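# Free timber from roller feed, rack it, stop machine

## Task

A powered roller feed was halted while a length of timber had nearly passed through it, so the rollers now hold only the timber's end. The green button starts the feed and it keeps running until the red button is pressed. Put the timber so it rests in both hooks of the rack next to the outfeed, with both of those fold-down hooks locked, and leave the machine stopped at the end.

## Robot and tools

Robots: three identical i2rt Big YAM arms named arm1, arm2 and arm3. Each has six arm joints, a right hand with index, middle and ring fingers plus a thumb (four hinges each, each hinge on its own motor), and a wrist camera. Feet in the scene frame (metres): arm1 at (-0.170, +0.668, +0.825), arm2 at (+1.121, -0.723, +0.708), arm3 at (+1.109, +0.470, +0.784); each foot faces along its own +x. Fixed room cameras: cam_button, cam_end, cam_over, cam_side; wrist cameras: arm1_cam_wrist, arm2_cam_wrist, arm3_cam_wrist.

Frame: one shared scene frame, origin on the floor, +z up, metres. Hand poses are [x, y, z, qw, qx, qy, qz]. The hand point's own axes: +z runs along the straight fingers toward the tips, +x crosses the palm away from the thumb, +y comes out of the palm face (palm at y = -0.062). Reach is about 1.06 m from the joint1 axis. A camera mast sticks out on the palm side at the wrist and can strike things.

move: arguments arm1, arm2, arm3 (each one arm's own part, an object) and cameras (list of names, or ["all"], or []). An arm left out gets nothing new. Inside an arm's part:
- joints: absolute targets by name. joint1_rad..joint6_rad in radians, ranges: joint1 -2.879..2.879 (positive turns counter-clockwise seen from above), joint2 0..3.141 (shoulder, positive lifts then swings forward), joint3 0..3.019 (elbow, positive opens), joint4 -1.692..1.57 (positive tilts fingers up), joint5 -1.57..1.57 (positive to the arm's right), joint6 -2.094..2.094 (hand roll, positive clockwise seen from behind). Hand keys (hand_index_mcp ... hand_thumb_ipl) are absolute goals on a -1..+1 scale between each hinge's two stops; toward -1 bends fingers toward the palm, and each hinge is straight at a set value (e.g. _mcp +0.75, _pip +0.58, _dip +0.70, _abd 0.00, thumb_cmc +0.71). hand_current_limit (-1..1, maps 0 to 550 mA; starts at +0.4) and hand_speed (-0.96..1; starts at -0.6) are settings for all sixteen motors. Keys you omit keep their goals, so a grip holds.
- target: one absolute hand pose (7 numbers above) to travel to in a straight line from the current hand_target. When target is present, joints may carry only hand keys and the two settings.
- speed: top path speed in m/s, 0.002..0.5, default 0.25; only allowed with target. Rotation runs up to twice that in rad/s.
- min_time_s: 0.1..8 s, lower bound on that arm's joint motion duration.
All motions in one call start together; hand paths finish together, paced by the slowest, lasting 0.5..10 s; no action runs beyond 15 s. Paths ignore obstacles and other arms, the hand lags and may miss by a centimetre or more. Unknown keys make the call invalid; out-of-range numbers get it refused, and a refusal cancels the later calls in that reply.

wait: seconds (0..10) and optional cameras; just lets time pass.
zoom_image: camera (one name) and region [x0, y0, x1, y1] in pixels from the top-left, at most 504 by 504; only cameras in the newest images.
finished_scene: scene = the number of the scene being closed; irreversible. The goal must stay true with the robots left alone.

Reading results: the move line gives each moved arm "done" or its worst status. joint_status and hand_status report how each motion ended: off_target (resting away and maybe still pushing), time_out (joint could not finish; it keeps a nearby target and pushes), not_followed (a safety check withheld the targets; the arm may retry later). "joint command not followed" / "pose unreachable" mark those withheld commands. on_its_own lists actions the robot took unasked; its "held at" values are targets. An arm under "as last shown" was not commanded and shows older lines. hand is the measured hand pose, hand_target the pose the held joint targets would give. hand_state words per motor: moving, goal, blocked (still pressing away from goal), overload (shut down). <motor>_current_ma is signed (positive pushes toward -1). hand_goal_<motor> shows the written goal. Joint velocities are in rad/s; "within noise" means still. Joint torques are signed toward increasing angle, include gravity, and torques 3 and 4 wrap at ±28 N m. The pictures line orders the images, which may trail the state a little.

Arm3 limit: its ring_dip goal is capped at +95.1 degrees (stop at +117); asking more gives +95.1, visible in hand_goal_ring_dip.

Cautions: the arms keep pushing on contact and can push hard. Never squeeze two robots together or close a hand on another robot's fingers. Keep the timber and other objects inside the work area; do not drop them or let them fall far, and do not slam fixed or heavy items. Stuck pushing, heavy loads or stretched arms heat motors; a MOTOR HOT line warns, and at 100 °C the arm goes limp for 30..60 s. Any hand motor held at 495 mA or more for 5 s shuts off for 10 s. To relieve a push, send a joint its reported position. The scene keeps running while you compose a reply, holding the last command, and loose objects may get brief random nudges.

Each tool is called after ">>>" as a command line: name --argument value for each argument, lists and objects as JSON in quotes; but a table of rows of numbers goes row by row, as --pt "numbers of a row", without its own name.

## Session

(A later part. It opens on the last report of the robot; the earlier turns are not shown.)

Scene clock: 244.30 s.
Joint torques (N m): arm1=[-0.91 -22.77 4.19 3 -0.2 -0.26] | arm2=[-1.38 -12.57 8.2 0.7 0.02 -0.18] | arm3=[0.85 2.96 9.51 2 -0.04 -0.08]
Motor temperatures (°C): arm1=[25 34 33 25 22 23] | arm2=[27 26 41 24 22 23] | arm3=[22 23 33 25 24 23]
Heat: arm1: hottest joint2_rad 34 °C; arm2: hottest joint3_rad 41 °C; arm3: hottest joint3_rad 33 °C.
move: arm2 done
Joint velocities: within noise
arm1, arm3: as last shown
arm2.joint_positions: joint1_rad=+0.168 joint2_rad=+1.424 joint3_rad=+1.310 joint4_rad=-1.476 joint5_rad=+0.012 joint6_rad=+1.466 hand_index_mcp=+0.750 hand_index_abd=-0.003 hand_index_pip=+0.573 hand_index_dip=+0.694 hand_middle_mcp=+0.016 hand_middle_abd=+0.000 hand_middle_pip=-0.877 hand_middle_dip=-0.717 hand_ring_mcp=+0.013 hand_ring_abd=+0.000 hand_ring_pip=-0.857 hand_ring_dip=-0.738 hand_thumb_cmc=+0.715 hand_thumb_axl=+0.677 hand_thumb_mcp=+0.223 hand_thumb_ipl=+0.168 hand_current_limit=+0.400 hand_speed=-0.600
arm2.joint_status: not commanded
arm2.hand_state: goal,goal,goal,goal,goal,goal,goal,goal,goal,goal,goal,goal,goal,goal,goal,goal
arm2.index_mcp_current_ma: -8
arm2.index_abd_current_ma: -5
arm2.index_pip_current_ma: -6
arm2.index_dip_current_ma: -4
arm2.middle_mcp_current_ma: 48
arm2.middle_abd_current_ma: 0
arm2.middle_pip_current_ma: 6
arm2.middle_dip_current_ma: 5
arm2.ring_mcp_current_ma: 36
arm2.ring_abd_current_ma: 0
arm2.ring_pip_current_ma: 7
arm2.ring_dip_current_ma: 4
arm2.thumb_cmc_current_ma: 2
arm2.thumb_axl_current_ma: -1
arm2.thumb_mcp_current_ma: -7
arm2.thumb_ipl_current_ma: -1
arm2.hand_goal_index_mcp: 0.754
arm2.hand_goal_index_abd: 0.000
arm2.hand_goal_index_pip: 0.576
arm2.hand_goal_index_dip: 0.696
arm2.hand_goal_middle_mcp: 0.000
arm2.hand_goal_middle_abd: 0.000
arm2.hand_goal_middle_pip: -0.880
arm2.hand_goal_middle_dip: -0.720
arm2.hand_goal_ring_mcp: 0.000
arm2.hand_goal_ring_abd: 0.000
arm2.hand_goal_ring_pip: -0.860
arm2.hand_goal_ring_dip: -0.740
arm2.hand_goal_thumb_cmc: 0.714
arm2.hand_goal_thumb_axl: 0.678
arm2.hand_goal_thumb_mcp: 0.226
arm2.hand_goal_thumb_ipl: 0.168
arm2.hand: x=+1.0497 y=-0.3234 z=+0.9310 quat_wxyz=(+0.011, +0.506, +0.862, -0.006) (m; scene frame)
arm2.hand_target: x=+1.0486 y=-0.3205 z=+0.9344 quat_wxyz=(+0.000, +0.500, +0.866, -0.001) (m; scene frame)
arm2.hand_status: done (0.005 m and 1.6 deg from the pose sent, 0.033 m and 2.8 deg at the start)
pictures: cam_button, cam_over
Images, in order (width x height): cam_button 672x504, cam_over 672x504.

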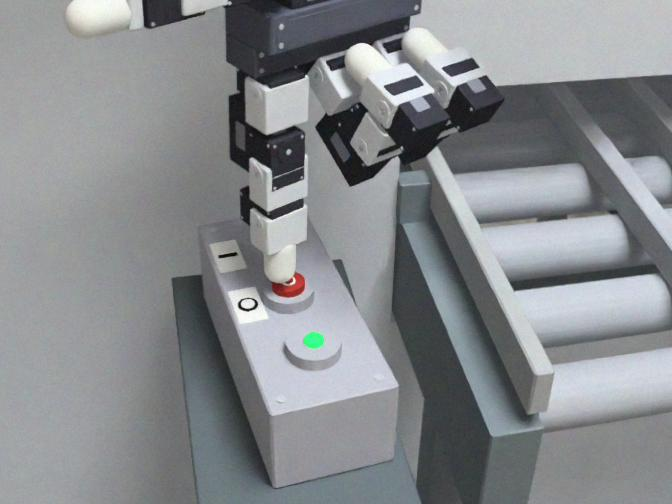

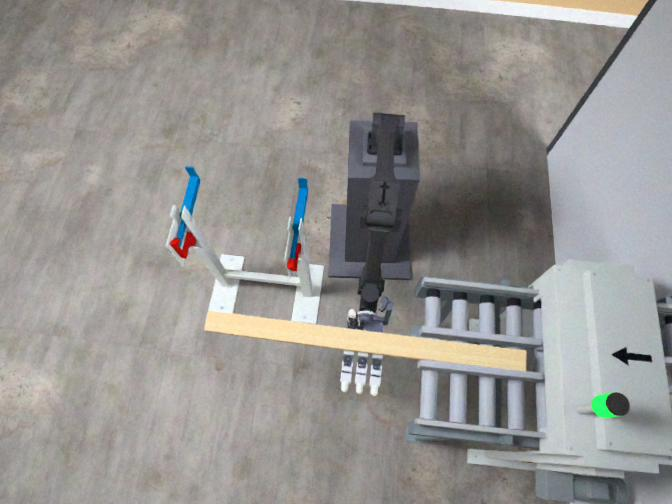

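>>> move --arm2 '{"target": [1.055, -0.310, 0.900, 0, 0.5, 0.866, 0], "speed": 0.1}' --cameras '["cam_button", "cam_over", "cam_side"]'

>>> zoom_image --camera "cam_button" --region '[160, 160, 380, 380]'

Scene clock: 249.13 s.
Joint torques (N m): arm1=[-1.03 -22.71 4.25 2.69 -0.22 -0.25] | arm2=[-1.61 -8.47 6.24 2.13 0.1 -0.28] | arm3=[1.03 2.78 9.5 2.03 -0.05 -0.08]
Motor temperatures (°C): arm1=[25 34 33 25 22 23] | arm2=[27 26 41 24 22 23] | arm3=[22 23 33 25 24 23]
Heat: arm1: hottest joint2_rad 34 °C; arm2: hottest joint3_rad 41 °C; arm3: hottest joint3_rad 33 °C.
move: arm2 off_target
Joint velocities: within noise
arm1: as last shown
arm2.joint_positions: joint1_rad=+0.162 joint2_rad=+1.412 joint3_rad=+1.278 joint4_rad=-1.418 joint5_rad=+0.012 joint6_rad=+1.455 hand_index_mcp=+0.760 hand_index_abd=+0.041 hand_index_pip=+0.580 hand_index_dip=+0.697 hand_middle_mcp=+0.016 hand_middle_abd=+0.000 hand_middle_pip=-0.877 hand_middle_dip=-0.717 hand_ring_mcp=+0.012 hand_ring_abd=+0.000 hand_ring_pip=-0.857 hand_ring_dip=-0.738 hand_thumb_cmc=+0.715 hand_thumb_axl=+0.677 hand_thumb_mcp=+0.223 hand_thumb_ipl=+0.168 hand_current_limit=+0.400 hand_speed=-0.600
arm2.joint_status: not commanded
arm2.hand_state: goal,blocked,goal,goal,goal,goal,goal,goal,goal,goal,goal,goal,goal,goal,goal,goal
arm2.index_mcp_current_ma: 16
arm2.index_abd_current_ma: 117
arm2.index_pip_current_ma: 8
arm2.index_dip_current_ma: 1
arm2.middle_mcp_current_ma: 48
arm2.middle_abd_current_ma: 0
arm2.middle_pip_current_ma: 6
arm2.middle_dip_current_ma: 5
arm2.ring_mcp_current_ma: 36
arm2.ring_abd_current_ma: 0
arm2.ring_pip_current_ma: 7
arm2.ring_dip_current_ma: 4
arm2.thumb_cmc_current_ma: 2
arm2.thumb_axl_current_ma: -1
arm2.thumb_mcp_current_ma: -8
arm2.thumb_ipl_current_ma: -1
arm2.hand_goal_index_mcp: 0.754
arm2.hand_goal_index_abd: 0.000
arm2.hand_goal_index_pip: 0.576
arm2.hand_goal_index_dip: 0.696
arm2.hand_goal_middle_mcp: 0.000
arm2.hand_goal_middle_abd: 0.000
arm2.hand_goal_middle_pip: -0.880
arm2.hand_goal_middle_dip: -0.720
arm2.hand_goal_ring_mcp: 0.000
arm2.hand_goal_ring_abd: 0.000
arm2.hand_goal_ring_pip: -0.860
arm2.hand_goal_ring_dip: -0.740
arm2.hand_goal_thumb_cmc: 0.714
arm2.hand_goal_thumb_axl: 0.678
arm2.hand_goal_thumb_mcp: 0.226
arm2.hand_goal_thumb_ipl: 0.168
arm2.hand: x=+1.0504 y=-0.3186 z=+0.9230 quat_wxyz=(-0.005, +0.504, +0.864, +0.006) (m; scene frame)
arm2.hand_target: x=+1.0516 y=-0.3129 z=+0.9017 quat_wxyz=(-0.001, +0.499, +0.866, +0.000) (m; scene frame)
arm2.hand_status: off_target (0.025 m and 1.0 deg from the pose sent, 0.034 m and 1.6 deg at the start)
arm3.joint_positions: joint1_rad=+0.572 joint2_rad=+0.577 joint3_rad=+1.415 joint4_rad=-1.384 joint5_rad=-0.038 joint6_rad=+1.105 hand_index_mcp=+0.754 hand_index_abd=+0.000 hand_index_pip=+0.577 hand_index_dip=+0.696 hand_middle_mcp=+0.754 hand_middle_abd=+0.000 hand_middle_pip=+0.577 hand_middle_dip=+0.696 hand_ring_mcp=+0.754 hand_ring_abd=+0.000 hand_ring_pip=+0.577 hand_ring_dip=+0.696 hand_thumb_cmc=+0.714 hand_thumb_axl=+0.677 hand_thumb_mcp=+0.226 hand_thumb_ipl=+0.168 hand_current_limit=+0.400 hand_speed=-0.600
arm3.joint_status: not commanded
arm3.hand_state: goal,goal,goal,goal,goal,goal,goal,goal,goal,goal,goal,goal,goal,goal,goal,goal
arm3.index_mcp_current_ma: 0
arm3.index_abd_current_ma: 0
arm3.index_pip_current_ma: 0
arm3.index_dip_current_ma: 0
arm3.middle_mcp_current_ma: 0
arm3.middle_abd_current_ma: 0
arm3.middle_pip_current_ma: 0
arm3.middle_dip_current_ma: 0
arm3.ring_mcp_current_ma: 0
arm3.ring_abd_current_ma: 0
arm3.ring_pip_current_ma: 0
arm3.ring_dip_current_ma: 0
arm3.thumb_cmc_current_ma: 0
arm3.thumb_axl_current_ma: 0
arm3.thumb_mcp_current_ma: 0
arm3.thumb_ipl_current_ma: 0
arm3.hand_goal_index_mcp: 0.754
arm3.hand_goal_index_abd: 0.000
arm3.hand_goal_index_pip: 0.576
arm3.hand_goal_index_dip: 0.696
arm3.hand_goal_middle_mcp: 0.754
arm3.hand_goal_middle_abd: 0.000
arm3.hand_goal_middle_pip: 0.576
arm3.hand_goal_middle_dip: 0.696
arm3.hand_goal_ring_mcp: 0.754
arm3.hand_goal_ring_abd: 0.000
arm3.hand_goal_ring_pip: 0.576
arm3.hand_goal_ring_dip: 0.696
arm3.hand_goal_thumb_cmc: 0.714
arm3.hand_goal_thumb_axl: 0.678
arm3.hand_goal_thumb_mcp: 0.226
arm3.hand_goal_thumb_ipl: 0.168
arm3.hand: x=+1.1306 y=+0.2306 z=+1.3443 quat_wxyz=(+0.331, +0.830, -0.271, +0.359) (m; scene frame)
arm3.hand_target: x=+1.1291 y=+0.2335 z=+1.3554 quat_wxyz=(+0.339, +0.824, -0.269, +0.366) (m; scene frame)
arm3.hand_status: not commanded
pictures: cam_button, cam_over, cam_side
Images, in order (width x height): cam_button 672x504, cam_over 672x504, cam_side 672x504.

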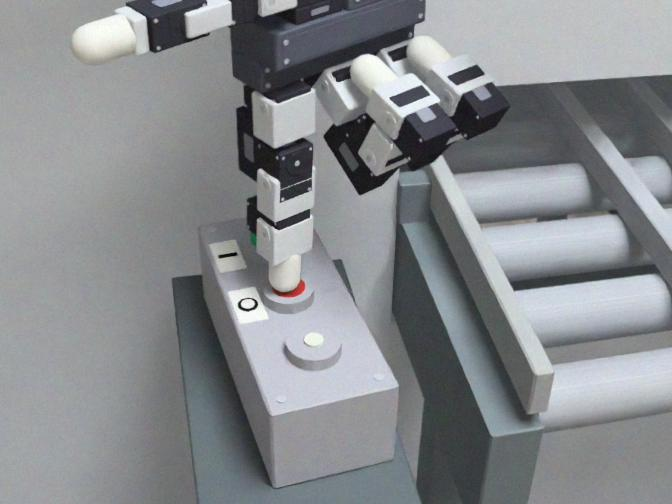

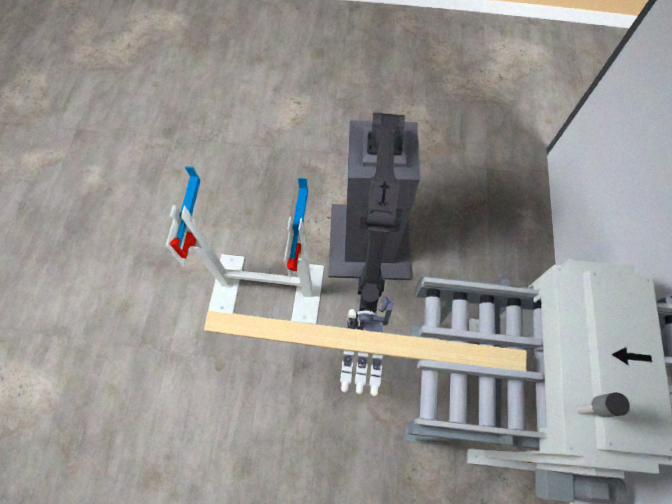

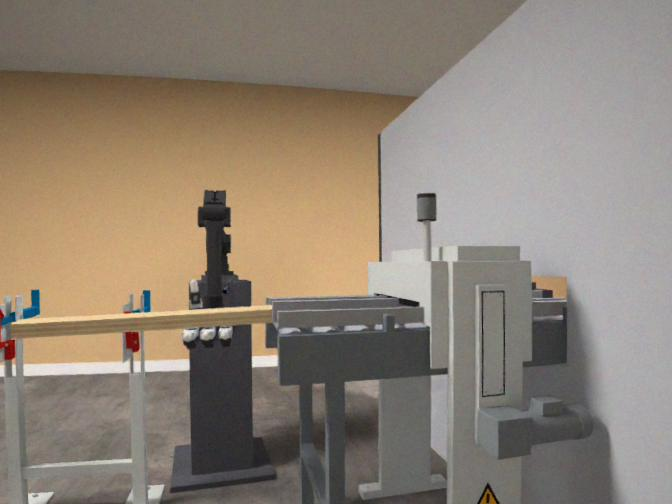

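Scaled by 2.291 from the camera's 672x504 image, which has a finer 960x720 frame.

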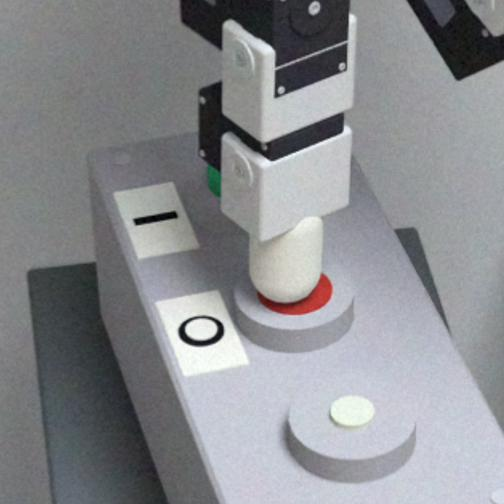

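>>> move --arm1 '{"joints": {"hand_current_limit": 0.7, "hand_index_pip": -0.74, "hand_middle_pip": -0.74, "hand_ring_pip": -0.74, "hand_index_dip": -0.1, "hand_middle_dip": -0.1, "hand_ring_dip": -0.1, "hand_thumb_cmc": -0.75, "hand_thumb_mcp": -0.2, "hand_thumb_ipl": -0.2}}' --arm2 '{"target": [1.048, -0.314, 1.0, 0, 0.5, 0.866, 0], "speed": 0.15}'

>>> move --arm1 '{"joints": {"hand_index_pip": -0.98, "hand_middle_pip": -0.98, "hand_ring_pip": -0.98, "hand_index_dip": -0.6, "hand_middle_dip": -0.6, "hand_ring_dip": -0.6, "hand_thumb_cmc": -0.75, "hand_thumb_mcp": -0.45, "hand_thumb_ipl": -0.5}}' --cameras '["arm1_cam_wrist", "cam_over", "cam_side", "cam_button"]'

>>> zoom_image --camera "cam_side" --region '[150, 270, 300, 360]'

Scene clock: 267.27 s.
Joint torques (N m): arm1=[-1.03 -22.24 4.26 2.78 -0.21 -0.25] | arm2=[0.03 -9.88 11.99 -0.08 0.14 -0.17] | arm3=[0.85 3.02 9.55 2.03 -0.03 -0.08]
Motor temperatures (°C): arm1=[25 36 33 25 22 24] | arm2=[27 25 41 24 22 23] | arm3=[22 23 33 25 24 23]
Heat: arm1: hottest joint2_rad 36 °C; arm2: hottest joint3_rad 41 °C; arm3: hottest joint3_rad 33 °C.
move: arm1 done; arm2 off_target
Joint velocities: within noise
arm1.joint_positions: joint1_rad=-0.092 joint2_rad=+2.712 joint3_rad=+1.319 joint4_rad=+1.427 joint5_rad=+0.001 joint6_rad=+0.027 hand_index_mcp=+0.765 hand_index_abd=+0.001 hand_index_pip=-0.737 hand_index_dip=-0.097 hand_middle_mcp=+0.762 hand_middle_abd=+0.001 hand_middle_pip=-0.735 hand_middle_dip=-0.098 hand_ring_mcp=+0.765 hand_ring_abd=+0.000 hand_ring_pip=-0.724 hand_ring_dip=-0.097 hand_thumb_cmc=-0.749 hand_thumb_axl=+0.677 hand_thumb_mcp=-0.201 hand_thumb_ipl=-0.199 hand_current_limit=+0.700 hand_speed=-0.600
arm1.joint_status: all done
arm1.hand_state: goal,goal,goal,goal,goal,goal,goal,goal,goal,goal,goal,goal,goal,goal,goal,goal
arm1.index_mcp_current_ma: 11
arm1.index_abd_current_ma: 0
arm1.index_pip_current_ma: 1
arm1.index_dip_current_ma: 1
arm1.middle_mcp_current_ma: 6
arm1.middle_abd_current_ma: 0
arm1.middle_pip_current_ma: 3
arm1.middle_dip_current_ma: 1
arm1.ring_mcp_current_ma: 10
arm1.ring_abd_current_ma: 0
arm1.ring_pip_current_ma: 17
arm1.ring_dip_current_ma: 1
arm1.thumb_cmc_current_ma: 0
arm1.thumb_axl_current_ma: 0
arm1.thumb_mcp_current_ma: 0
arm1.thumb_ipl_current_ma: 0
arm1.hand_goal_index_mcp: 0.754
arm1.hand_goal_index_abd: 0.000
arm1.hand_goal_index_pip: -0.740
arm1.hand_goal_index_dip: -0.100
arm1.hand_goal_middle_mcp: 0.754
arm1.hand_goal_middle_abd: 0.000
arm1.hand_goal_middle_pip: -0.740
arm1.hand_goal_middle_dip: -0.100
arm1.hand_goal_ring_mcp: 0.754
arm1.hand_goal_ring_abd: 0.000
arm1.hand_goal_ring_pip: -0.740
arm1.hand_goal_ring_dip: -0.100
arm1.hand_goal_thumb_cmc: -0.750
arm1.hand_goal_thumb_axl: 0.678
arm1.hand_goal_thumb_mcp: -0.200
arm1.hand_goal_thumb_ipl: -0.200
arm1.hand: x=-0.2024 y=-0.0380 z=+0.7616 quat_wxyz=(+0.716, +0.698, -0.014, +0.007) (m; scene frame)
arm1.hand_target: x=-0.1950 y=-0.0449 z=+0.7886 quat_wxyz=(+0.734, +0.679, +0.000, +0.000) (m; scene frame)
arm1.hand_status: not commanded
arm2.joint_positions: joint1_rad=+0.151 joint2_rad=+1.412 joint3_rad=+1.446 joint4_rad=-1.622 joint5_rad=+0.012 joint6_rad=+1.446 hand_index_mcp=+0.755 hand_index_abd=+0.001 hand_index_pip=+0.578 hand_index_dip=+0.697 hand_middle_mcp=+0.016 hand_middle_abd=+0.000 hand_middle_pip=-0.877 hand_middle_dip=-0.717 hand_ring_mcp=+0.012 hand_ring_abd=+0.000 hand_ring_pip=-0.857 hand_ring_dip=-0.738 hand_thumb_cmc=+0.715 hand_thumb_axl=+0.677 hand_thumb_mcp=+0.223 hand_thumb_ipl=+0.168 hand_current_limit=+0.400 hand_speed=-0.600
arm2.joint_status: not commanded
arm2.hand_state: goal,goal,goal,goal,goal,goal,goal,goal,goal,goal,goal,goal,goal,goal,goal,goal
arm2.index_mcp_current_ma: 2
arm2.index_abd_current_ma: 1
arm2.index_pip_current_ma: 5
arm2.index_dip_current_ma: 1
arm2.middle_mcp_current_ma: 48
arm2.middle_abd_current_ma: 0
arm2.middle_pip_current_ma: 6
arm2.middle_dip_current_ma: 5
arm2.ring_mcp_current_ma: 36
arm2.ring_abd_current_ma: 0
arm2.ring_pip_current_ma: 7
arm2.ring_dip_current_ma: 4
arm2.thumb_cmc_current_ma: 2
arm2.thumb_axl_current_ma: -1
arm2.thumb_mcp_current_ma: -8
arm2.thumb_ipl_current_ma: -1
arm2.hand_goal_index_mcp: 0.754
arm2.hand_goal_index_abd: 0.000
arm2.hand_goal_index_pip: 0.576
arm2.hand_goal_index_dip: 0.696
arm2.hand_goal_middle_mcp: 0.000
arm2.hand_goal_middle_abd: 0.000
arm2.hand_goal_middle_pip: -0.880
arm2.hand_goal_middle_dip: -0.720
arm2.hand_goal_ring_mcp: 0.000
arm2.hand_goal_ring_abd: 0.000
arm2.hand_goal_ring_pip: -0.860
arm2.hand_goal_ring_dip: -0.740
arm2.hand_goal_thumb_cmc: 0.714
arm2.hand_goal_thumb_axl: 0.678
arm2.hand_goal_thumb_mcp: 0.226
arm2.hand_goal_thumb_ipl: 0.168
arm2.hand: x=+1.0570 y=-0.3217 z=+0.9877 quat_wxyz=(+0.009, +0.505, +0.863, -0.005) (m; scene frame)
arm2.hand_target: x=+1.0517 y=-0.3123 z=+0.9989 quat_wxyz=(+0.001, +0.501, +0.866, +0.000) (m; scene frame)
arm2.hand_status: off_target (0.017 m and 1.4 deg from the pose sent, 0.077 m and 1.0 deg at the start)
arm3: as last shown
pictures: none

Scene clock: 267.97 s.
Joint torques (N m): arm1=[-0.97 -22.12 4.18 2.69 -0.26 -0.52] | arm2=[-0.85 -10.05 11.93 0.05 0.11 -0.19] | arm3=[0.85 3.14 9.48 1.99 -0.04 -0.09]
Motor temperatures (°C): arm1=[25 36 33 25 22 24] | arm2=[27 25 41 24 22 23] | arm3=[22 23 33 25 24 23]
Heat: arm1: hottest joint2_rad 36 °C; arm2: hottest joint3_rad 41 °C; arm3: hottest joint3_rad 33 °C.
move: arm1 off_target
Joint velocities: arm1=[within noise] | arm2=[-0.015 0.005 -0.027 0.002 -0.154 -0.007] | arm3=[within noise]
arm1.joint_positions: joint1_rad=-0.092 joint2_rad=+2.711 joint3_rad=+1.319 joint4_rad=+1.427 joint5_rad=+0.001 joint6_rad=+0.053 hand_index_mcp=+0.772 hand_index_abd=+0.004 hand_index_pip=-0.759 hand_index_dip=-0.135 hand_middle_mcp=+0.771 hand_middle_abd=+0.005 hand_middle_pip=-0.746 hand_middle_dip=-0.152 hand_ring_mcp=+0.780 hand_ring_abd=+0.006 hand_ring_pip=-0.739 hand_ring_dip=-0.161 hand_thumb_cmc=-0.729 hand_thumb_axl=+0.668 hand_thumb_mcp=-0.242 hand_thumb_ipl=-0.460 hand_current_limit=+0.700 hand_speed=-0.600
arm1.joint_status: hand_index_pip off_target (ended at -0.759, target -0.980); hand_index_dip off_target (ended at -0.135, target -0.600); hand_middle_pip off_target (ended at -0.746, target -0.980); hand_middle_dip off_target (ended at -0.152, target -0.600); hand_ring_pip off_target (ended at -0.739, target -0.980); hand_ring_dip off_target (ended at -0.161, target -0.600); hand_thumb_cmc off_target (ended at -0.729, target -0.750); hand_thumb_mcp off_target (ended at -0.242, target -0.450); hand_thumb_ipl off_target (ended at -0.460, target -0.500)
arm1.hand_state: goal,goal,blocked,blocked,goal,goal,blocked,blocked,blocked,goal,blocked,blocked,blocked,goal,blocked,blocked
arm1.index_mcp_current_ma: 22
arm1.index_abd_current_ma: 2
arm1.index_pip_current_ma: 467
arm1.index_dip_current_ma: 468
arm1.middle_mcp_current_ma: 20
arm1.middle_abd_current_ma: 3
arm1.middle_pip_current_ma: 468
arm1.middle_dip_current_ma: 467
arm1.ring_mcp_current_ma: 38
arm1.ring_abd_current_ma: 3
arm1.ring_pip_current_ma: 467
arm1.ring_dip_current_ma: 468
arm1.thumb_cmc_current_ma: 27
arm1.thumb_axl_current_ma: -12
arm1.thumb_mcp_current_ma: 467
arm1.thumb_ipl_current_ma: 106
arm1.hand_goal_index_mcp: 0.754
arm1.hand_goal_index_abd: 0.000
arm1.hand_goal_index_pip: -0.980
arm1.hand_goal_index_dip: -0.600
arm1.hand_goal_middle_mcp: 0.754
arm1.hand_goal_middle_abd: 0.000
arm1.hand_goal_middle_pip: -0.980
arm1.hand_goal_middle_dip: -0.600
arm1.hand_goal_ring_mcp: 0.754
arm1.hand_goal_ring_abd: 0.000
arm1.hand_goal_ring_pip: -0.980
arm1.hand_goal_ring_dip: -0.600
arm1.hand_goal_thumb_cmc: -0.750
arm1.hand_goal_thumb_axl: 0.678
arm1.hand_goal_thumb_mcp: -0.450
arm1.hand_goal_thumb_ipl: -0.500
arm1.hand: x=-0.2046 y=-0.0383 z=+0.7619 quat_wxyz=(+0.716, +0.698, -0.023, +0.016) (m; scene frame)
arm1.hand_target: x=-0.1950 y=-0.0451 z=+0.7896 quat_wxyz=(+0.734, +0.679, +0.000, -0.001) (m; scene frame)
arm1.hand_status: not commanded
arm2, arm3: as last shown
pictures: arm1_cam_wrist, cam_button, cam_over, cam_side
Images, in order (width x height): arm1_cam_wrist 672x504, cam_button 672x504, cam_over 672x504, cam_side 672x504.

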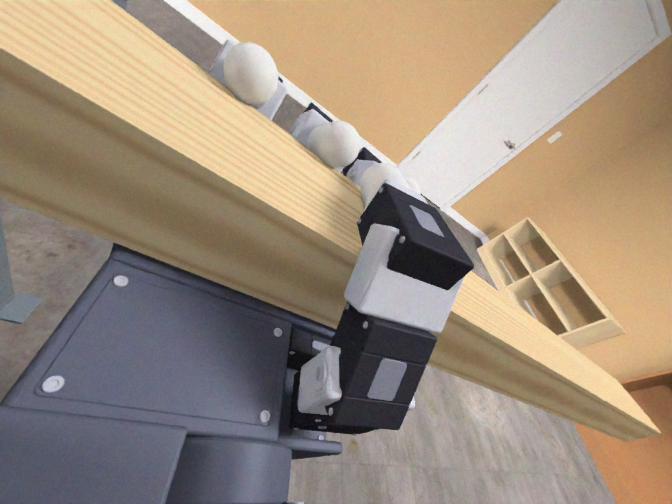

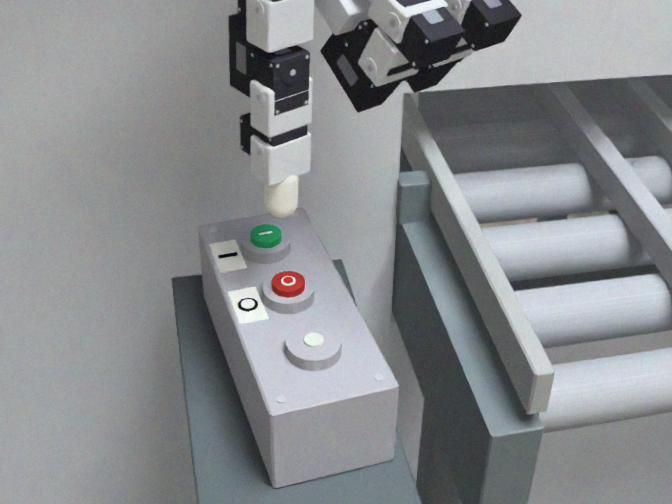

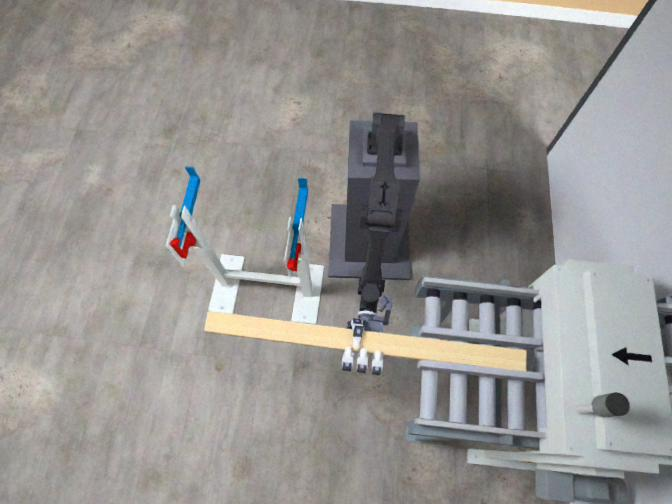

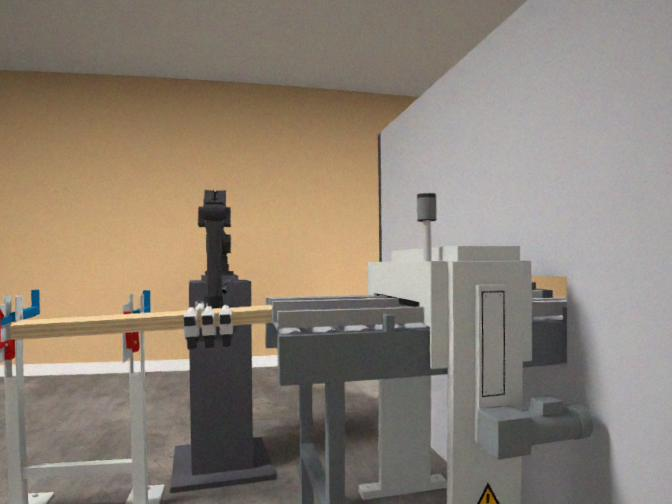

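Scaled by 3.360 from the camera's 672x504 image, which has a finer 960x720 frame.

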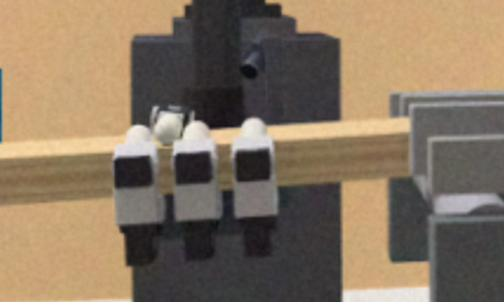

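>>> move --arm1 '{"target": [-0.195, -0.045, 0.93, 0.777, 0.629, 0.0203, -0.0165], "speed": 0.08}' --arm2 '{"target": [1.08, -0.33, 1.05, 0, 0.5, 0.866, 0], "speed": 0.15}' --cameras '["cam_over", "cam_side"]'

>>> move --arm1 '{"joints": {"joint2_rad": 2.38}, "min_time_s": 2.5}' --cameras '["cam_over", "cam_side", "cam_end"]'

Scene clock: 278.30 s.
Joint torques (N m): arm1=[-2.14 -27.81 5.24 3.06 -0.24 -0.18] | arm2=[-0.97 -10.93 12.18 0.13 0.5 -0.19] | arm3=[1.03 3.08 9.5 2.03 -0.04 -0.08]
Motor temperatures (°C): arm1=[25 36 33 25 22 24] | arm2=[27 25 43 24 22 23] | arm3=[22 23 33 25 24 23]
Heat: arm1: hottest joint2_rad 36 °C; arm2: hottest joint3_rad 43 °C; arm3: hottest joint3_rad 33 °C.
move: arm1 off_target; arm2 off_target
Joint velocities: within noise
arm1.joint_positions: joint1_rad=-0.092 joint2_rad=+2.522 joint3_rad=+1.201 joint4_rad=+1.404 joint5_rad=-0.020 joint6_rad=-0.028 hand_index_mcp=+0.772 hand_index_abd=+0.005 hand_index_pip=-0.759 hand_index_dip=-0.135 hand_middle_mcp=+0.771 hand_middle_abd=+0.006 hand_middle_pip=-0.746 hand_middle_dip=-0.152 hand_ring_mcp=+0.780 hand_ring_abd=+0.007 hand_ring_pip=-0.739 hand_ring_dip=-0.162 hand_thumb_cmc=-0.728 hand_thumb_axl=+0.668 hand_thumb_mcp=-0.242 hand_thumb_ipl=-0.460 hand_current_limit=+0.700 hand_speed=-0.600
arm1.joint_status: not commanded
arm1.hand_state: goal,goal,blocked,blocked,goal,goal,blocked,blocked,blocked,goal,blocked,blocked,blocked,goal,blocked,blocked
arm1.index_mcp_current_ma: 22
arm1.index_abd_current_ma: 2
arm1.index_pip_current_ma: 467
arm1.index_dip_current_ma: 467
arm1.middle_mcp_current_ma: 20
arm1.middle_abd_current_ma: 3
arm1.middle_pip_current_ma: 467
arm1.middle_dip_current_ma: 467
arm1.ring_mcp_current_ma: 39
arm1.ring_abd_current_ma: 4
arm1.ring_pip_current_ma: 467
arm1.ring_dip_current_ma: 468
arm1.thumb_cmc_current_ma: 28
arm1.thumb_axl_current_ma: -12
arm1.thumb_mcp_current_ma: 468
arm1.thumb_ipl_current_ma: 106
arm1.hand_goal_index_mcp: 0.754
arm1.hand_goal_index_abd: 0.000
arm1.hand_goal_index_pip: -0.980
arm1.hand_goal_index_dip: -0.600
arm1.hand_goal_middle_mcp: 0.754
arm1.hand_goal_middle_abd: 0.000
arm1.hand_goal_middle_pip: -0.980
arm1.hand_goal_middle_dip: -0.600
arm1.hand_goal_ring_mcp: 0.754
arm1.hand_goal_ring_abd: 0.000
arm1.hand_goal_ring_pip: -0.980
arm1.hand_goal_ring_dip: -0.600
arm1.hand_goal_thumb_cmc: -0.750
arm1.hand_goal_thumb_axl: 0.678
arm1.hand_goal_thumb_mcp: -0.450
arm1.hand_goal_thumb_ipl: -0.500
arm1.hand: x=-0.1943 y=-0.0364 z=+0.8493 quat_wxyz=(+0.733, +0.681, +0.013, -0.006) (m; scene frame)
arm1.hand_target: x=-0.1948 y=-0.0441 z=+0.9263 quat_wxyz=(+0.776, +0.630, +0.020, -0.016) (m; scene frame)
arm1.hand_status: off_target (0.081 m and 7.9 deg from the pose sent, 0.168 m and 12.3 deg at the start; pose on its path clipped on 26 of 81 steps)
arm2.joint_positions: joint1_rad=+0.120 joint2_rad=+1.337 joint3_rad=+1.474 joint4_rad=-1.677 joint5_rad=+0.019 joint6_rad=+1.419 hand_index_mcp=+0.755 hand_index_abd=+0.001 hand_index_pip=+0.578 hand_index_dip=+0.697 hand_middle_mcp=+0.016 hand_middle_abd=+0.000 hand_middle_pip=-0.877 hand_middle_dip=-0.717 hand_ring_mcp=+0.012 hand_ring_abd=+0.000 hand_ring_pip=-0.857 hand_ring_dip=-0.738 hand_thumb_cmc=+0.715 hand_thumb_axl=+0.677 hand_thumb_mcp=+0.223 hand_thumb_ipl=+0.168 hand_current_limit=+0.400 hand_speed=-0.600
arm2.joint_status: not commanded
arm2.hand_state: goal,goal,goal,goal,goal,goal,goal,goal,goal,goal,goal,goal,goal,goal,goal,goal
arm2.index_mcp_current_ma: 2
arm2.index_abd_current_ma: 1
arm2.index_pip_current_ma: 5
arm2.index_dip_current_ma: 1
arm2.middle_mcp_current_ma: 48
arm2.middle_abd_current_ma: 0
arm2.middle_pip_current_ma: 6
arm2.middle_dip_current_ma: 5
arm2.ring_mcp_current_ma: 36
arm2.ring_abd_current_ma: 0
arm2.ring_pip_current_ma: 7
arm2.ring_dip_current_ma: 4
arm2.thumb_cmc_current_ma: 2
arm2.thumb_axl_current_ma: -1
arm2.thumb_mcp_current_ma: -8
arm2.thumb_ipl_current_ma: -1
arm2.hand_goal_index_mcp: 0.754
arm2.hand_goal_index_abd: 0.000
arm2.hand_goal_index_pip: 0.576
arm2.hand_goal_index_dip: 0.696
arm2.hand_goal_middle_mcp: 0.000
arm2.hand_goal_middle_abd: 0.000
arm2.hand_goal_middle_pip: -0.880
arm2.hand_goal_middle_dip: -0.720
arm2.hand_goal_ring_mcp: 0.000
arm2.hand_goal_ring_abd: 0.000
arm2.hand_goal_ring_pip: -0.860
arm2.hand_goal_ring_dip: -0.740
arm2.hand_goal_thumb_cmc: 0.714
arm2.hand_goal_thumb_axl: 0.678
arm2.hand_goal_thumb_mcp: 0.226
arm2.hand_goal_thumb_ipl: 0.168
arm2.hand: x=+1.0774 y=-0.3362 z=+1.0265 quat_wxyz=(-0.007, +0.507, +0.862, +0.013) (m; scene frame)
arm2.hand_target: x=+1.0800 y=-0.3303 z=+1.0491 quat_wxyz=(-0.022, +0.503, +0.863, +0.030) (m; scene frame)
arm2.hand_status: off_target (0.024 m and 1.9 deg from the pose sent, 0.067 m and 1.4 deg at the start; a joint's target at an end of its range on 57 of 81 steps)
arm3: as last shown
pictures: cam_over, cam_side
Images, in order (width x height): cam_over 672x504, cam_side 672x504.

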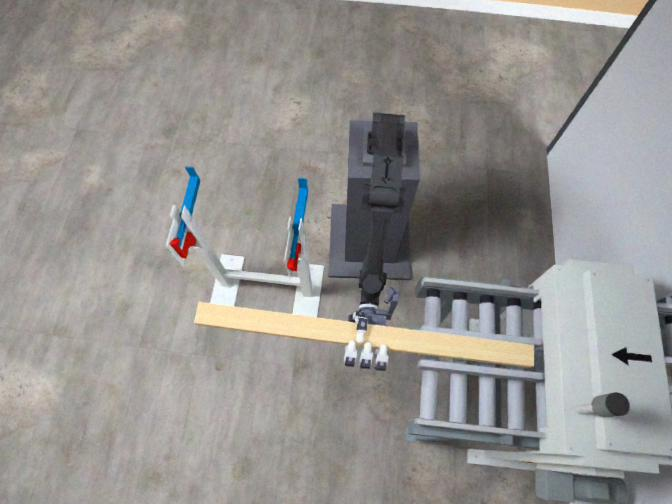

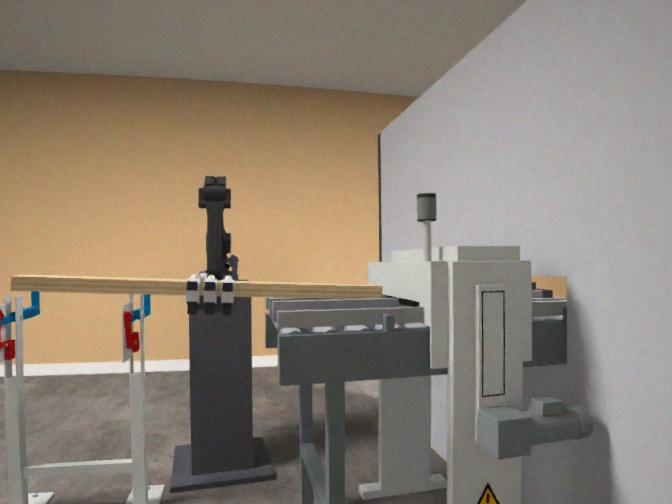

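Scene clock: 281.10 s.
Joint torques (N m): arm1=[-1.85 -28.34 5.27 3.1 -0.31 -0.16] | arm2=[-1.03 -11.05 12.08 0.08 0.5 -0.26] | arm3=[1.03 2.96 9.48 2.03 -0.04 -0.08]
Motor temperatures (°C): arm1=[25 36 33 25 22 24] | arm2=[27 25 44 24 22 23] | arm3=[22 23 33 25 24 23]
Heat: arm1: hottest joint2_rad 36 °C; arm2: hottest joint3_rad 44 °C; arm3: hottest joint3_rad 33 °C.
move: arm1 done
Joint velocities: within noise
arm1.joint_positions: joint1_rad=-0.092 joint2_rad=+2.485 joint3_rad=+1.201 joint4_rad=+1.404 joint5_rad=-0.020 joint6_rad=-0.028 hand_index_mcp=+0.772 hand_index_abd=+0.005 hand_index_pip=-0.759 hand_index_dip=-0.135 hand_middle_mcp=+0.771 hand_middle_abd=+0.006 hand_middle_pip=-0.746 hand_middle_dip=-0.152 hand_ring_mcp=+0.780 hand_ring_abd=+0.007 hand_ring_pip=-0.739 hand_ring_dip=-0.162 hand_thumb_cmc=-0.728 hand_thumb_axl=+0.668 hand_thumb_mcp=-0.242 hand_thumb_ipl=-0.460 hand_current_limit=+0.700 hand_speed=-0.600
arm1.joint_status: all done
arm1.hand_state: goal,goal,blocked,blocked,goal,goal,blocked,blocked,blocked,goal,blocked,blocked,blocked,goal,blocked,blocked
arm1.index_mcp_current_ma: 22
arm1.index_abd_current_ma: 2
arm1.index_pip_current_ma: 468
arm1.index_dip_current_ma: 467
arm1.middle_mcp_current_ma: 20
arm1.middle_abd_current_ma: 3
arm1.middle_pip_current_ma: 467
arm1.middle_dip_current_ma: 467
arm1.ring_mcp_current_ma: 39
arm1.ring_abd_current_ma: 4
arm1.ring_pip_current_ma: 468
arm1.ring_dip_current_ma: 467
arm1.thumb_cmc_current_ma: 28
arm1.thumb_axl_current_ma: -12
arm1.thumb_mcp_current_ma: 468
arm1.thumb_ipl_current_ma: 106
arm1.hand_goal_index_mcp: 0.754
arm1.hand_goal_index_abd: 0.000
arm1.hand_goal_index_pip: -0.980
arm1.hand_goal_index_dip: -0.600
arm1.hand_goal_middle_mcp: 0.754
arm1.hand_goal_middle_abd: 0.000
arm1.hand_goal_middle_pip: -0.980
arm1.hand_goal_middle_dip: -0.600
arm1.hand_goal_ring_mcp: 0.754
arm1.hand_goal_ring_abd: 0.000
arm1.hand_goal_ring_pip: -0.980
arm1.hand_goal_ring_dip: -0.600
arm1.hand_goal_thumb_cmc: -0.750
arm1.hand_goal_thumb_axl: 0.678
arm1.hand_goal_thumb_mcp: -0.450
arm1.hand_goal_thumb_ipl: -0.500
arm1.hand: x=-0.1944 y=-0.0398 z=+0.8745 quat_wxyz=(+0.745, +0.667, +0.013, -0.006) (m; scene frame)
arm1.hand_target: x=-0.1949 y=-0.0448 z=+0.9572 quat_wxyz=(+0.790, +0.612, +0.020, -0.017) (m; scene frame)
arm1.hand_status: not commanded
arm2, arm3: as last shown
pictures: cam_end, cam_over, cam_side
Images, in order (width x height): cam_end 672x504, cam_over 672x504, cam_side 672x504.

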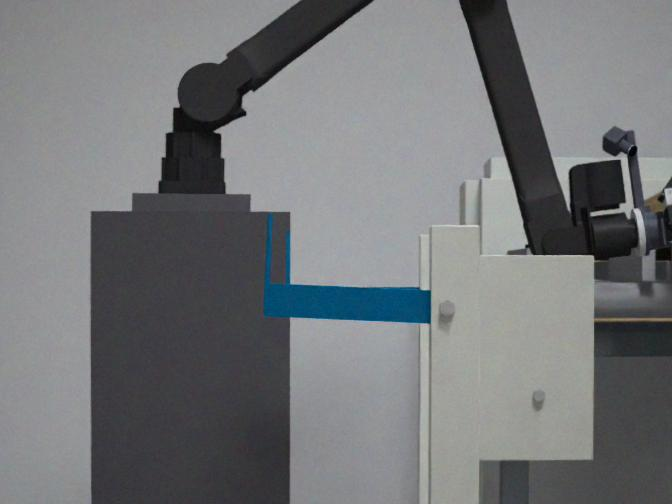

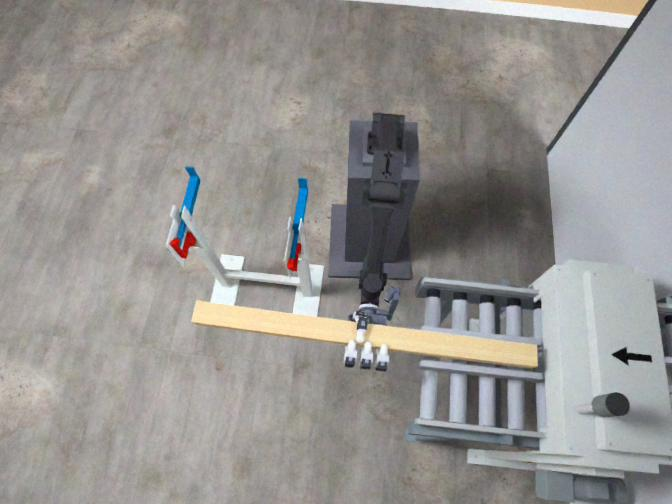

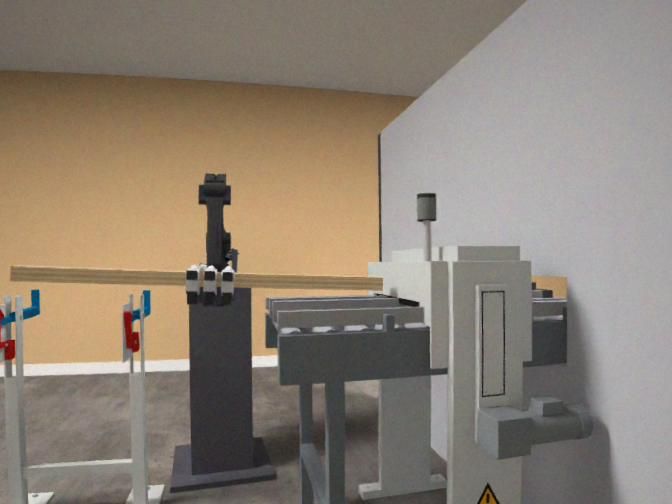

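>>> move --arm1 '{"target": [-0.30, 0.08, 0.985, 0.793, 0.609, 0.014, -0.011], "speed": 0.09}'

>>> move --arm1 '{"target": [-0.48, 0.20, 0.985, 0.777, 0.629, 0.014, -0.011], "speed": 0.09}' --cameras '["cam_over", "cam_side", "cam_end"]'

Scene clock: 290.53 s.
Joint torques (N m): arm1=[-1.14 -22.65 3.86 5.24 -0.18 0.14] | arm2=[-1.44 -10.99 12.14 0.16 0.47 -0.22] | arm3=[0.91 3.08 9.5 2 -0.03 -0.08]
Motor temperatures (°C): arm1=[25 36 33 25 22 24] | arm2=[27 26 46 24 22 23] | arm3=[22 23 33 25 24 23]
Heat: arm1: hottest joint2_rad 36 °C; arm2: hottest joint3_rad 46 °C; arm3: hottest joint3_rad 33 °C.
move: arm1 off_target
Joint velocities: within noise
arm1.joint_positions: joint1_rad=-0.322 joint2_rad=+2.250 joint3_rad=+0.800 joint4_rad=+1.464 joint5_rad=-0.253 joint6_rad=+0.006 hand_index_mcp=+0.772 hand_index_abd=+0.005 hand_index_pip=-0.759 hand_index_dip=-0.135 hand_middle_mcp=+0.771 hand_middle_abd=+0.006 hand_middle_pip=-0.746 hand_middle_dip=-0.152 hand_ring_mcp=+0.780 hand_ring_abd=+0.007 hand_ring_pip=-0.739 hand_ring_dip=-0.162 hand_thumb_cmc=-0.727 hand_thumb_axl=+0.668 hand_thumb_mcp=-0.242 hand_thumb_ipl=-0.460 hand_current_limit=+0.700 hand_speed=-0.600
arm1.joint_status: not commanded
arm1.hand_state: goal,goal,blocked,blocked,goal,goal,blocked,blocked,blocked,goal,blocked,blocked,blocked,goal,blocked,blocked
arm1.index_mcp_current_ma: 22
arm1.index_abd_current_ma: 2
arm1.index_pip_current_ma: 468
arm1.index_dip_current_ma: 468
arm1.middle_mcp_current_ma: 20
arm1.middle_abd_current_ma: 3
arm1.middle_pip_current_ma: 467
arm1.middle_dip_current_ma: 468
arm1.ring_mcp_current_ma: 39
arm1.ring_abd_current_ma: 4
arm1.ring_pip_current_ma: 467
arm1.ring_dip_current_ma: 468
arm1.thumb_cmc_current_ma: 30
arm1.thumb_axl_current_ma: -12
arm1.thumb_mcp_current_ma: 467
arm1.thumb_ipl_current_ma: 106
arm1.hand_goal_index_mcp: 0.754
arm1.hand_goal_index_abd: 0.000
arm1.hand_goal_index_pip: -0.980
arm1.hand_goal_index_dip: -0.600
arm1.hand_goal_middle_mcp: 0.754
arm1.hand_goal_middle_abd: 0.000
arm1.hand_goal_middle_pip: -0.980
arm1.hand_goal_middle_dip: -0.600
arm1.hand_goal_ring_mcp: 0.754
arm1.hand_goal_ring_abd: 0.000
arm1.hand_goal_ring_pip: -0.980
arm1.hand_goal_ring_dip: -0.600
arm1.hand_goal_thumb_cmc: -0.750
arm1.hand_goal_thumb_axl: 0.678
arm1.hand_goal_thumb_mcp: -0.450
arm1.hand_goal_thumb_ipl: -0.500
arm1.hand: x=-0.2942 y=+0.0739 z=+0.9106 quat_wxyz=(+0.708, +0.706, +0.003, +0.007) (m; scene frame)
arm1.hand_target: x=-0.2972 y=+0.0798 z=+0.9827 quat_wxyz=(+0.767, +0.642, +0.015, -0.008) (m; scene frame)
arm1.hand_status: off_target (0.075 m and 14.9 deg from the pose sent, 0.194 m and 8.6 deg at the start; pose on its path clipped on 49 of 81 steps; a joint's target at an end of its range on 58 of 81 steps)
arm2, arm3: as last shown
pictures: none

Scene clock: 293.70 s.
Joint torques (N m): arm1=[-1.2 -21.01 4.21 4.9 -0.23 0.03] | arm2=[-1.38 -11.99 12.22 -0.05 0.51 -0.24] | arm3=[1.03 3.31 9.57 1.99 -0.04 -0.09]
Motor temperatures (°C): arm1=[25 36 33 26 22 24] | arm2=[27 26 46 24 22 23] | arm3=[22 23 33 25 24 23]
Heat: arm1: hottest joint2_rad 36 °C; arm2: hottest joint3_rad 46 °C; arm3: hottest joint3_rad 33 °C.
move: arm1 off_target
Joint velocities: within noise
arm1.joint_positions: joint1_rad=-0.836 joint2_rad=+2.192 joint3_rad=+0.704 joint4_rad=+1.470 joint5_rad=-0.766 joint6_rad=+0.076 hand_index_mcp=+0.772 hand_index_abd=+0.005 hand_index_pip=-0.759 hand_index_dip=-0.135 hand_middle_mcp=+0.771 hand_middle_abd=+0.006 hand_middle_pip=-0.746 hand_middle_dip=-0.152 hand_ring_mcp=+0.780 hand_ring_abd=+0.007 hand_ring_pip=-0.739 hand_ring_dip=-0.162 hand_thumb_cmc=-0.726 hand_thumb_axl=+0.668 hand_thumb_mcp=-0.242 hand_thumb_ipl=-0.460 hand_current_limit=+0.700 hand_speed=-0.600
arm1.joint_status: not commanded
arm1.hand_state: goal,goal,blocked,blocked,goal,goal,blocked,blocked,blocked,goal,blocked,blocked,blocked,goal,blocked,blocked
arm1.index_mcp_current_ma: 22
arm1.index_abd_current_ma: 2
arm1.index_pip_current_ma: 467
arm1.index_dip_current_ma: 467
arm1.middle_mcp_current_ma: 20
arm1.middle_abd_current_ma: 3
arm1.middle_pip_current_ma: 467
arm1.middle_dip_current_ma: 467
arm1.ring_mcp_current_ma: 39
arm1.ring_abd_current_ma: 4
arm1.ring_pip_current_ma: 467
arm1.ring_dip_current_ma: 467
arm1.thumb_cmc_current_ma: 32
arm1.thumb_axl_current_ma: -11
arm1.thumb_mcp_current_ma: 467
arm1.thumb_ipl_current_ma: 106
arm1.hand_goal_index_mcp: 0.754
arm1.hand_goal_index_abd: 0.000
arm1.hand_goal_index_pip: -0.980
arm1.hand_goal_index_dip: -0.600
arm1.hand_goal_middle_mcp: 0.754
arm1.hand_goal_middle_abd: 0.000
arm1.hand_goal_middle_pip: -0.980
arm1.hand_goal_middle_dip: -0.600
arm1.hand_goal_ring_mcp: 0.754
arm1.hand_goal_ring_abd: 0.000
arm1.hand_goal_ring_pip: -0.980
arm1.hand_goal_ring_dip: -0.600
arm1.hand_goal_thumb_cmc: -0.750
arm1.hand_goal_thumb_axl: 0.678
arm1.hand_goal_thumb_mcp: -0.450
arm1.hand_goal_thumb_ipl: -0.500
arm1.hand: x=-0.4747 y=+0.1982 z=+0.9169 quat_wxyz=(+0.698, +0.714, -0.029, +0.037) (m; scene frame)
arm1.hand_target: x=-0.4764 y=+0.1999 z=+0.9830 quat_wxyz=(+0.745, +0.667, +0.017, -0.006) (m; scene frame)
arm1.hand_status: off_target (0.068 m and 15.2 deg from the pose sent, 0.237 m and 12.0 deg at the start; a joint's target at an end of its range on 95 of 95 steps)
arm2, arm3: as last shown
pictures: cam_end, cam_over, cam_side
Images, in order (width x height): cam_end 672x504, cam_over 672x504, cam_side 672x504.

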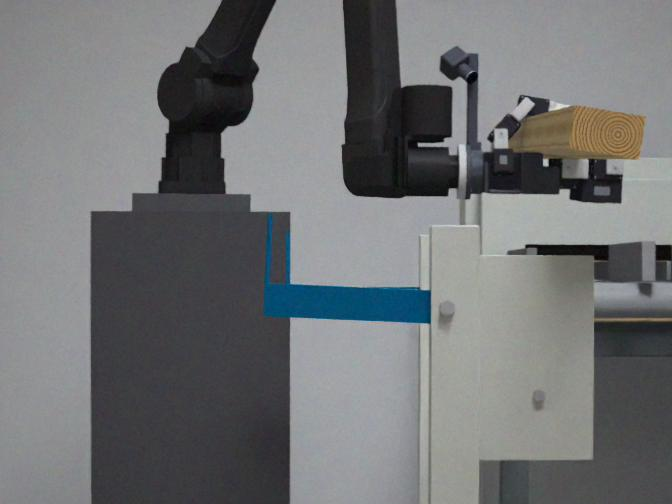

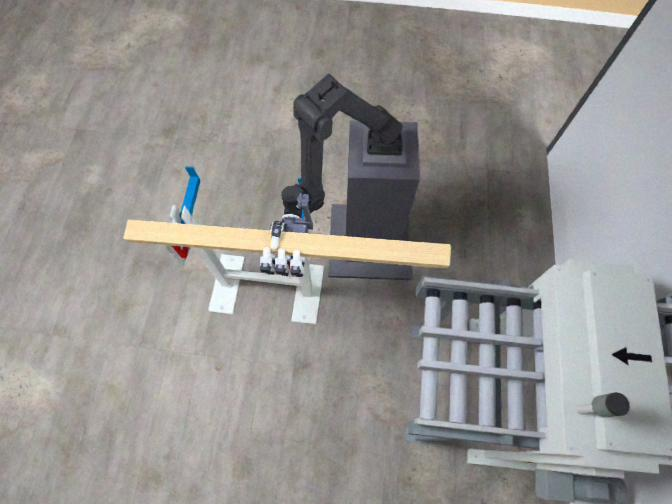

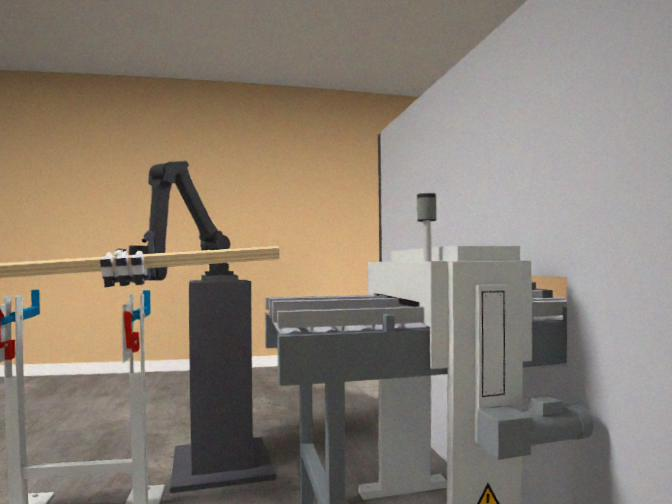

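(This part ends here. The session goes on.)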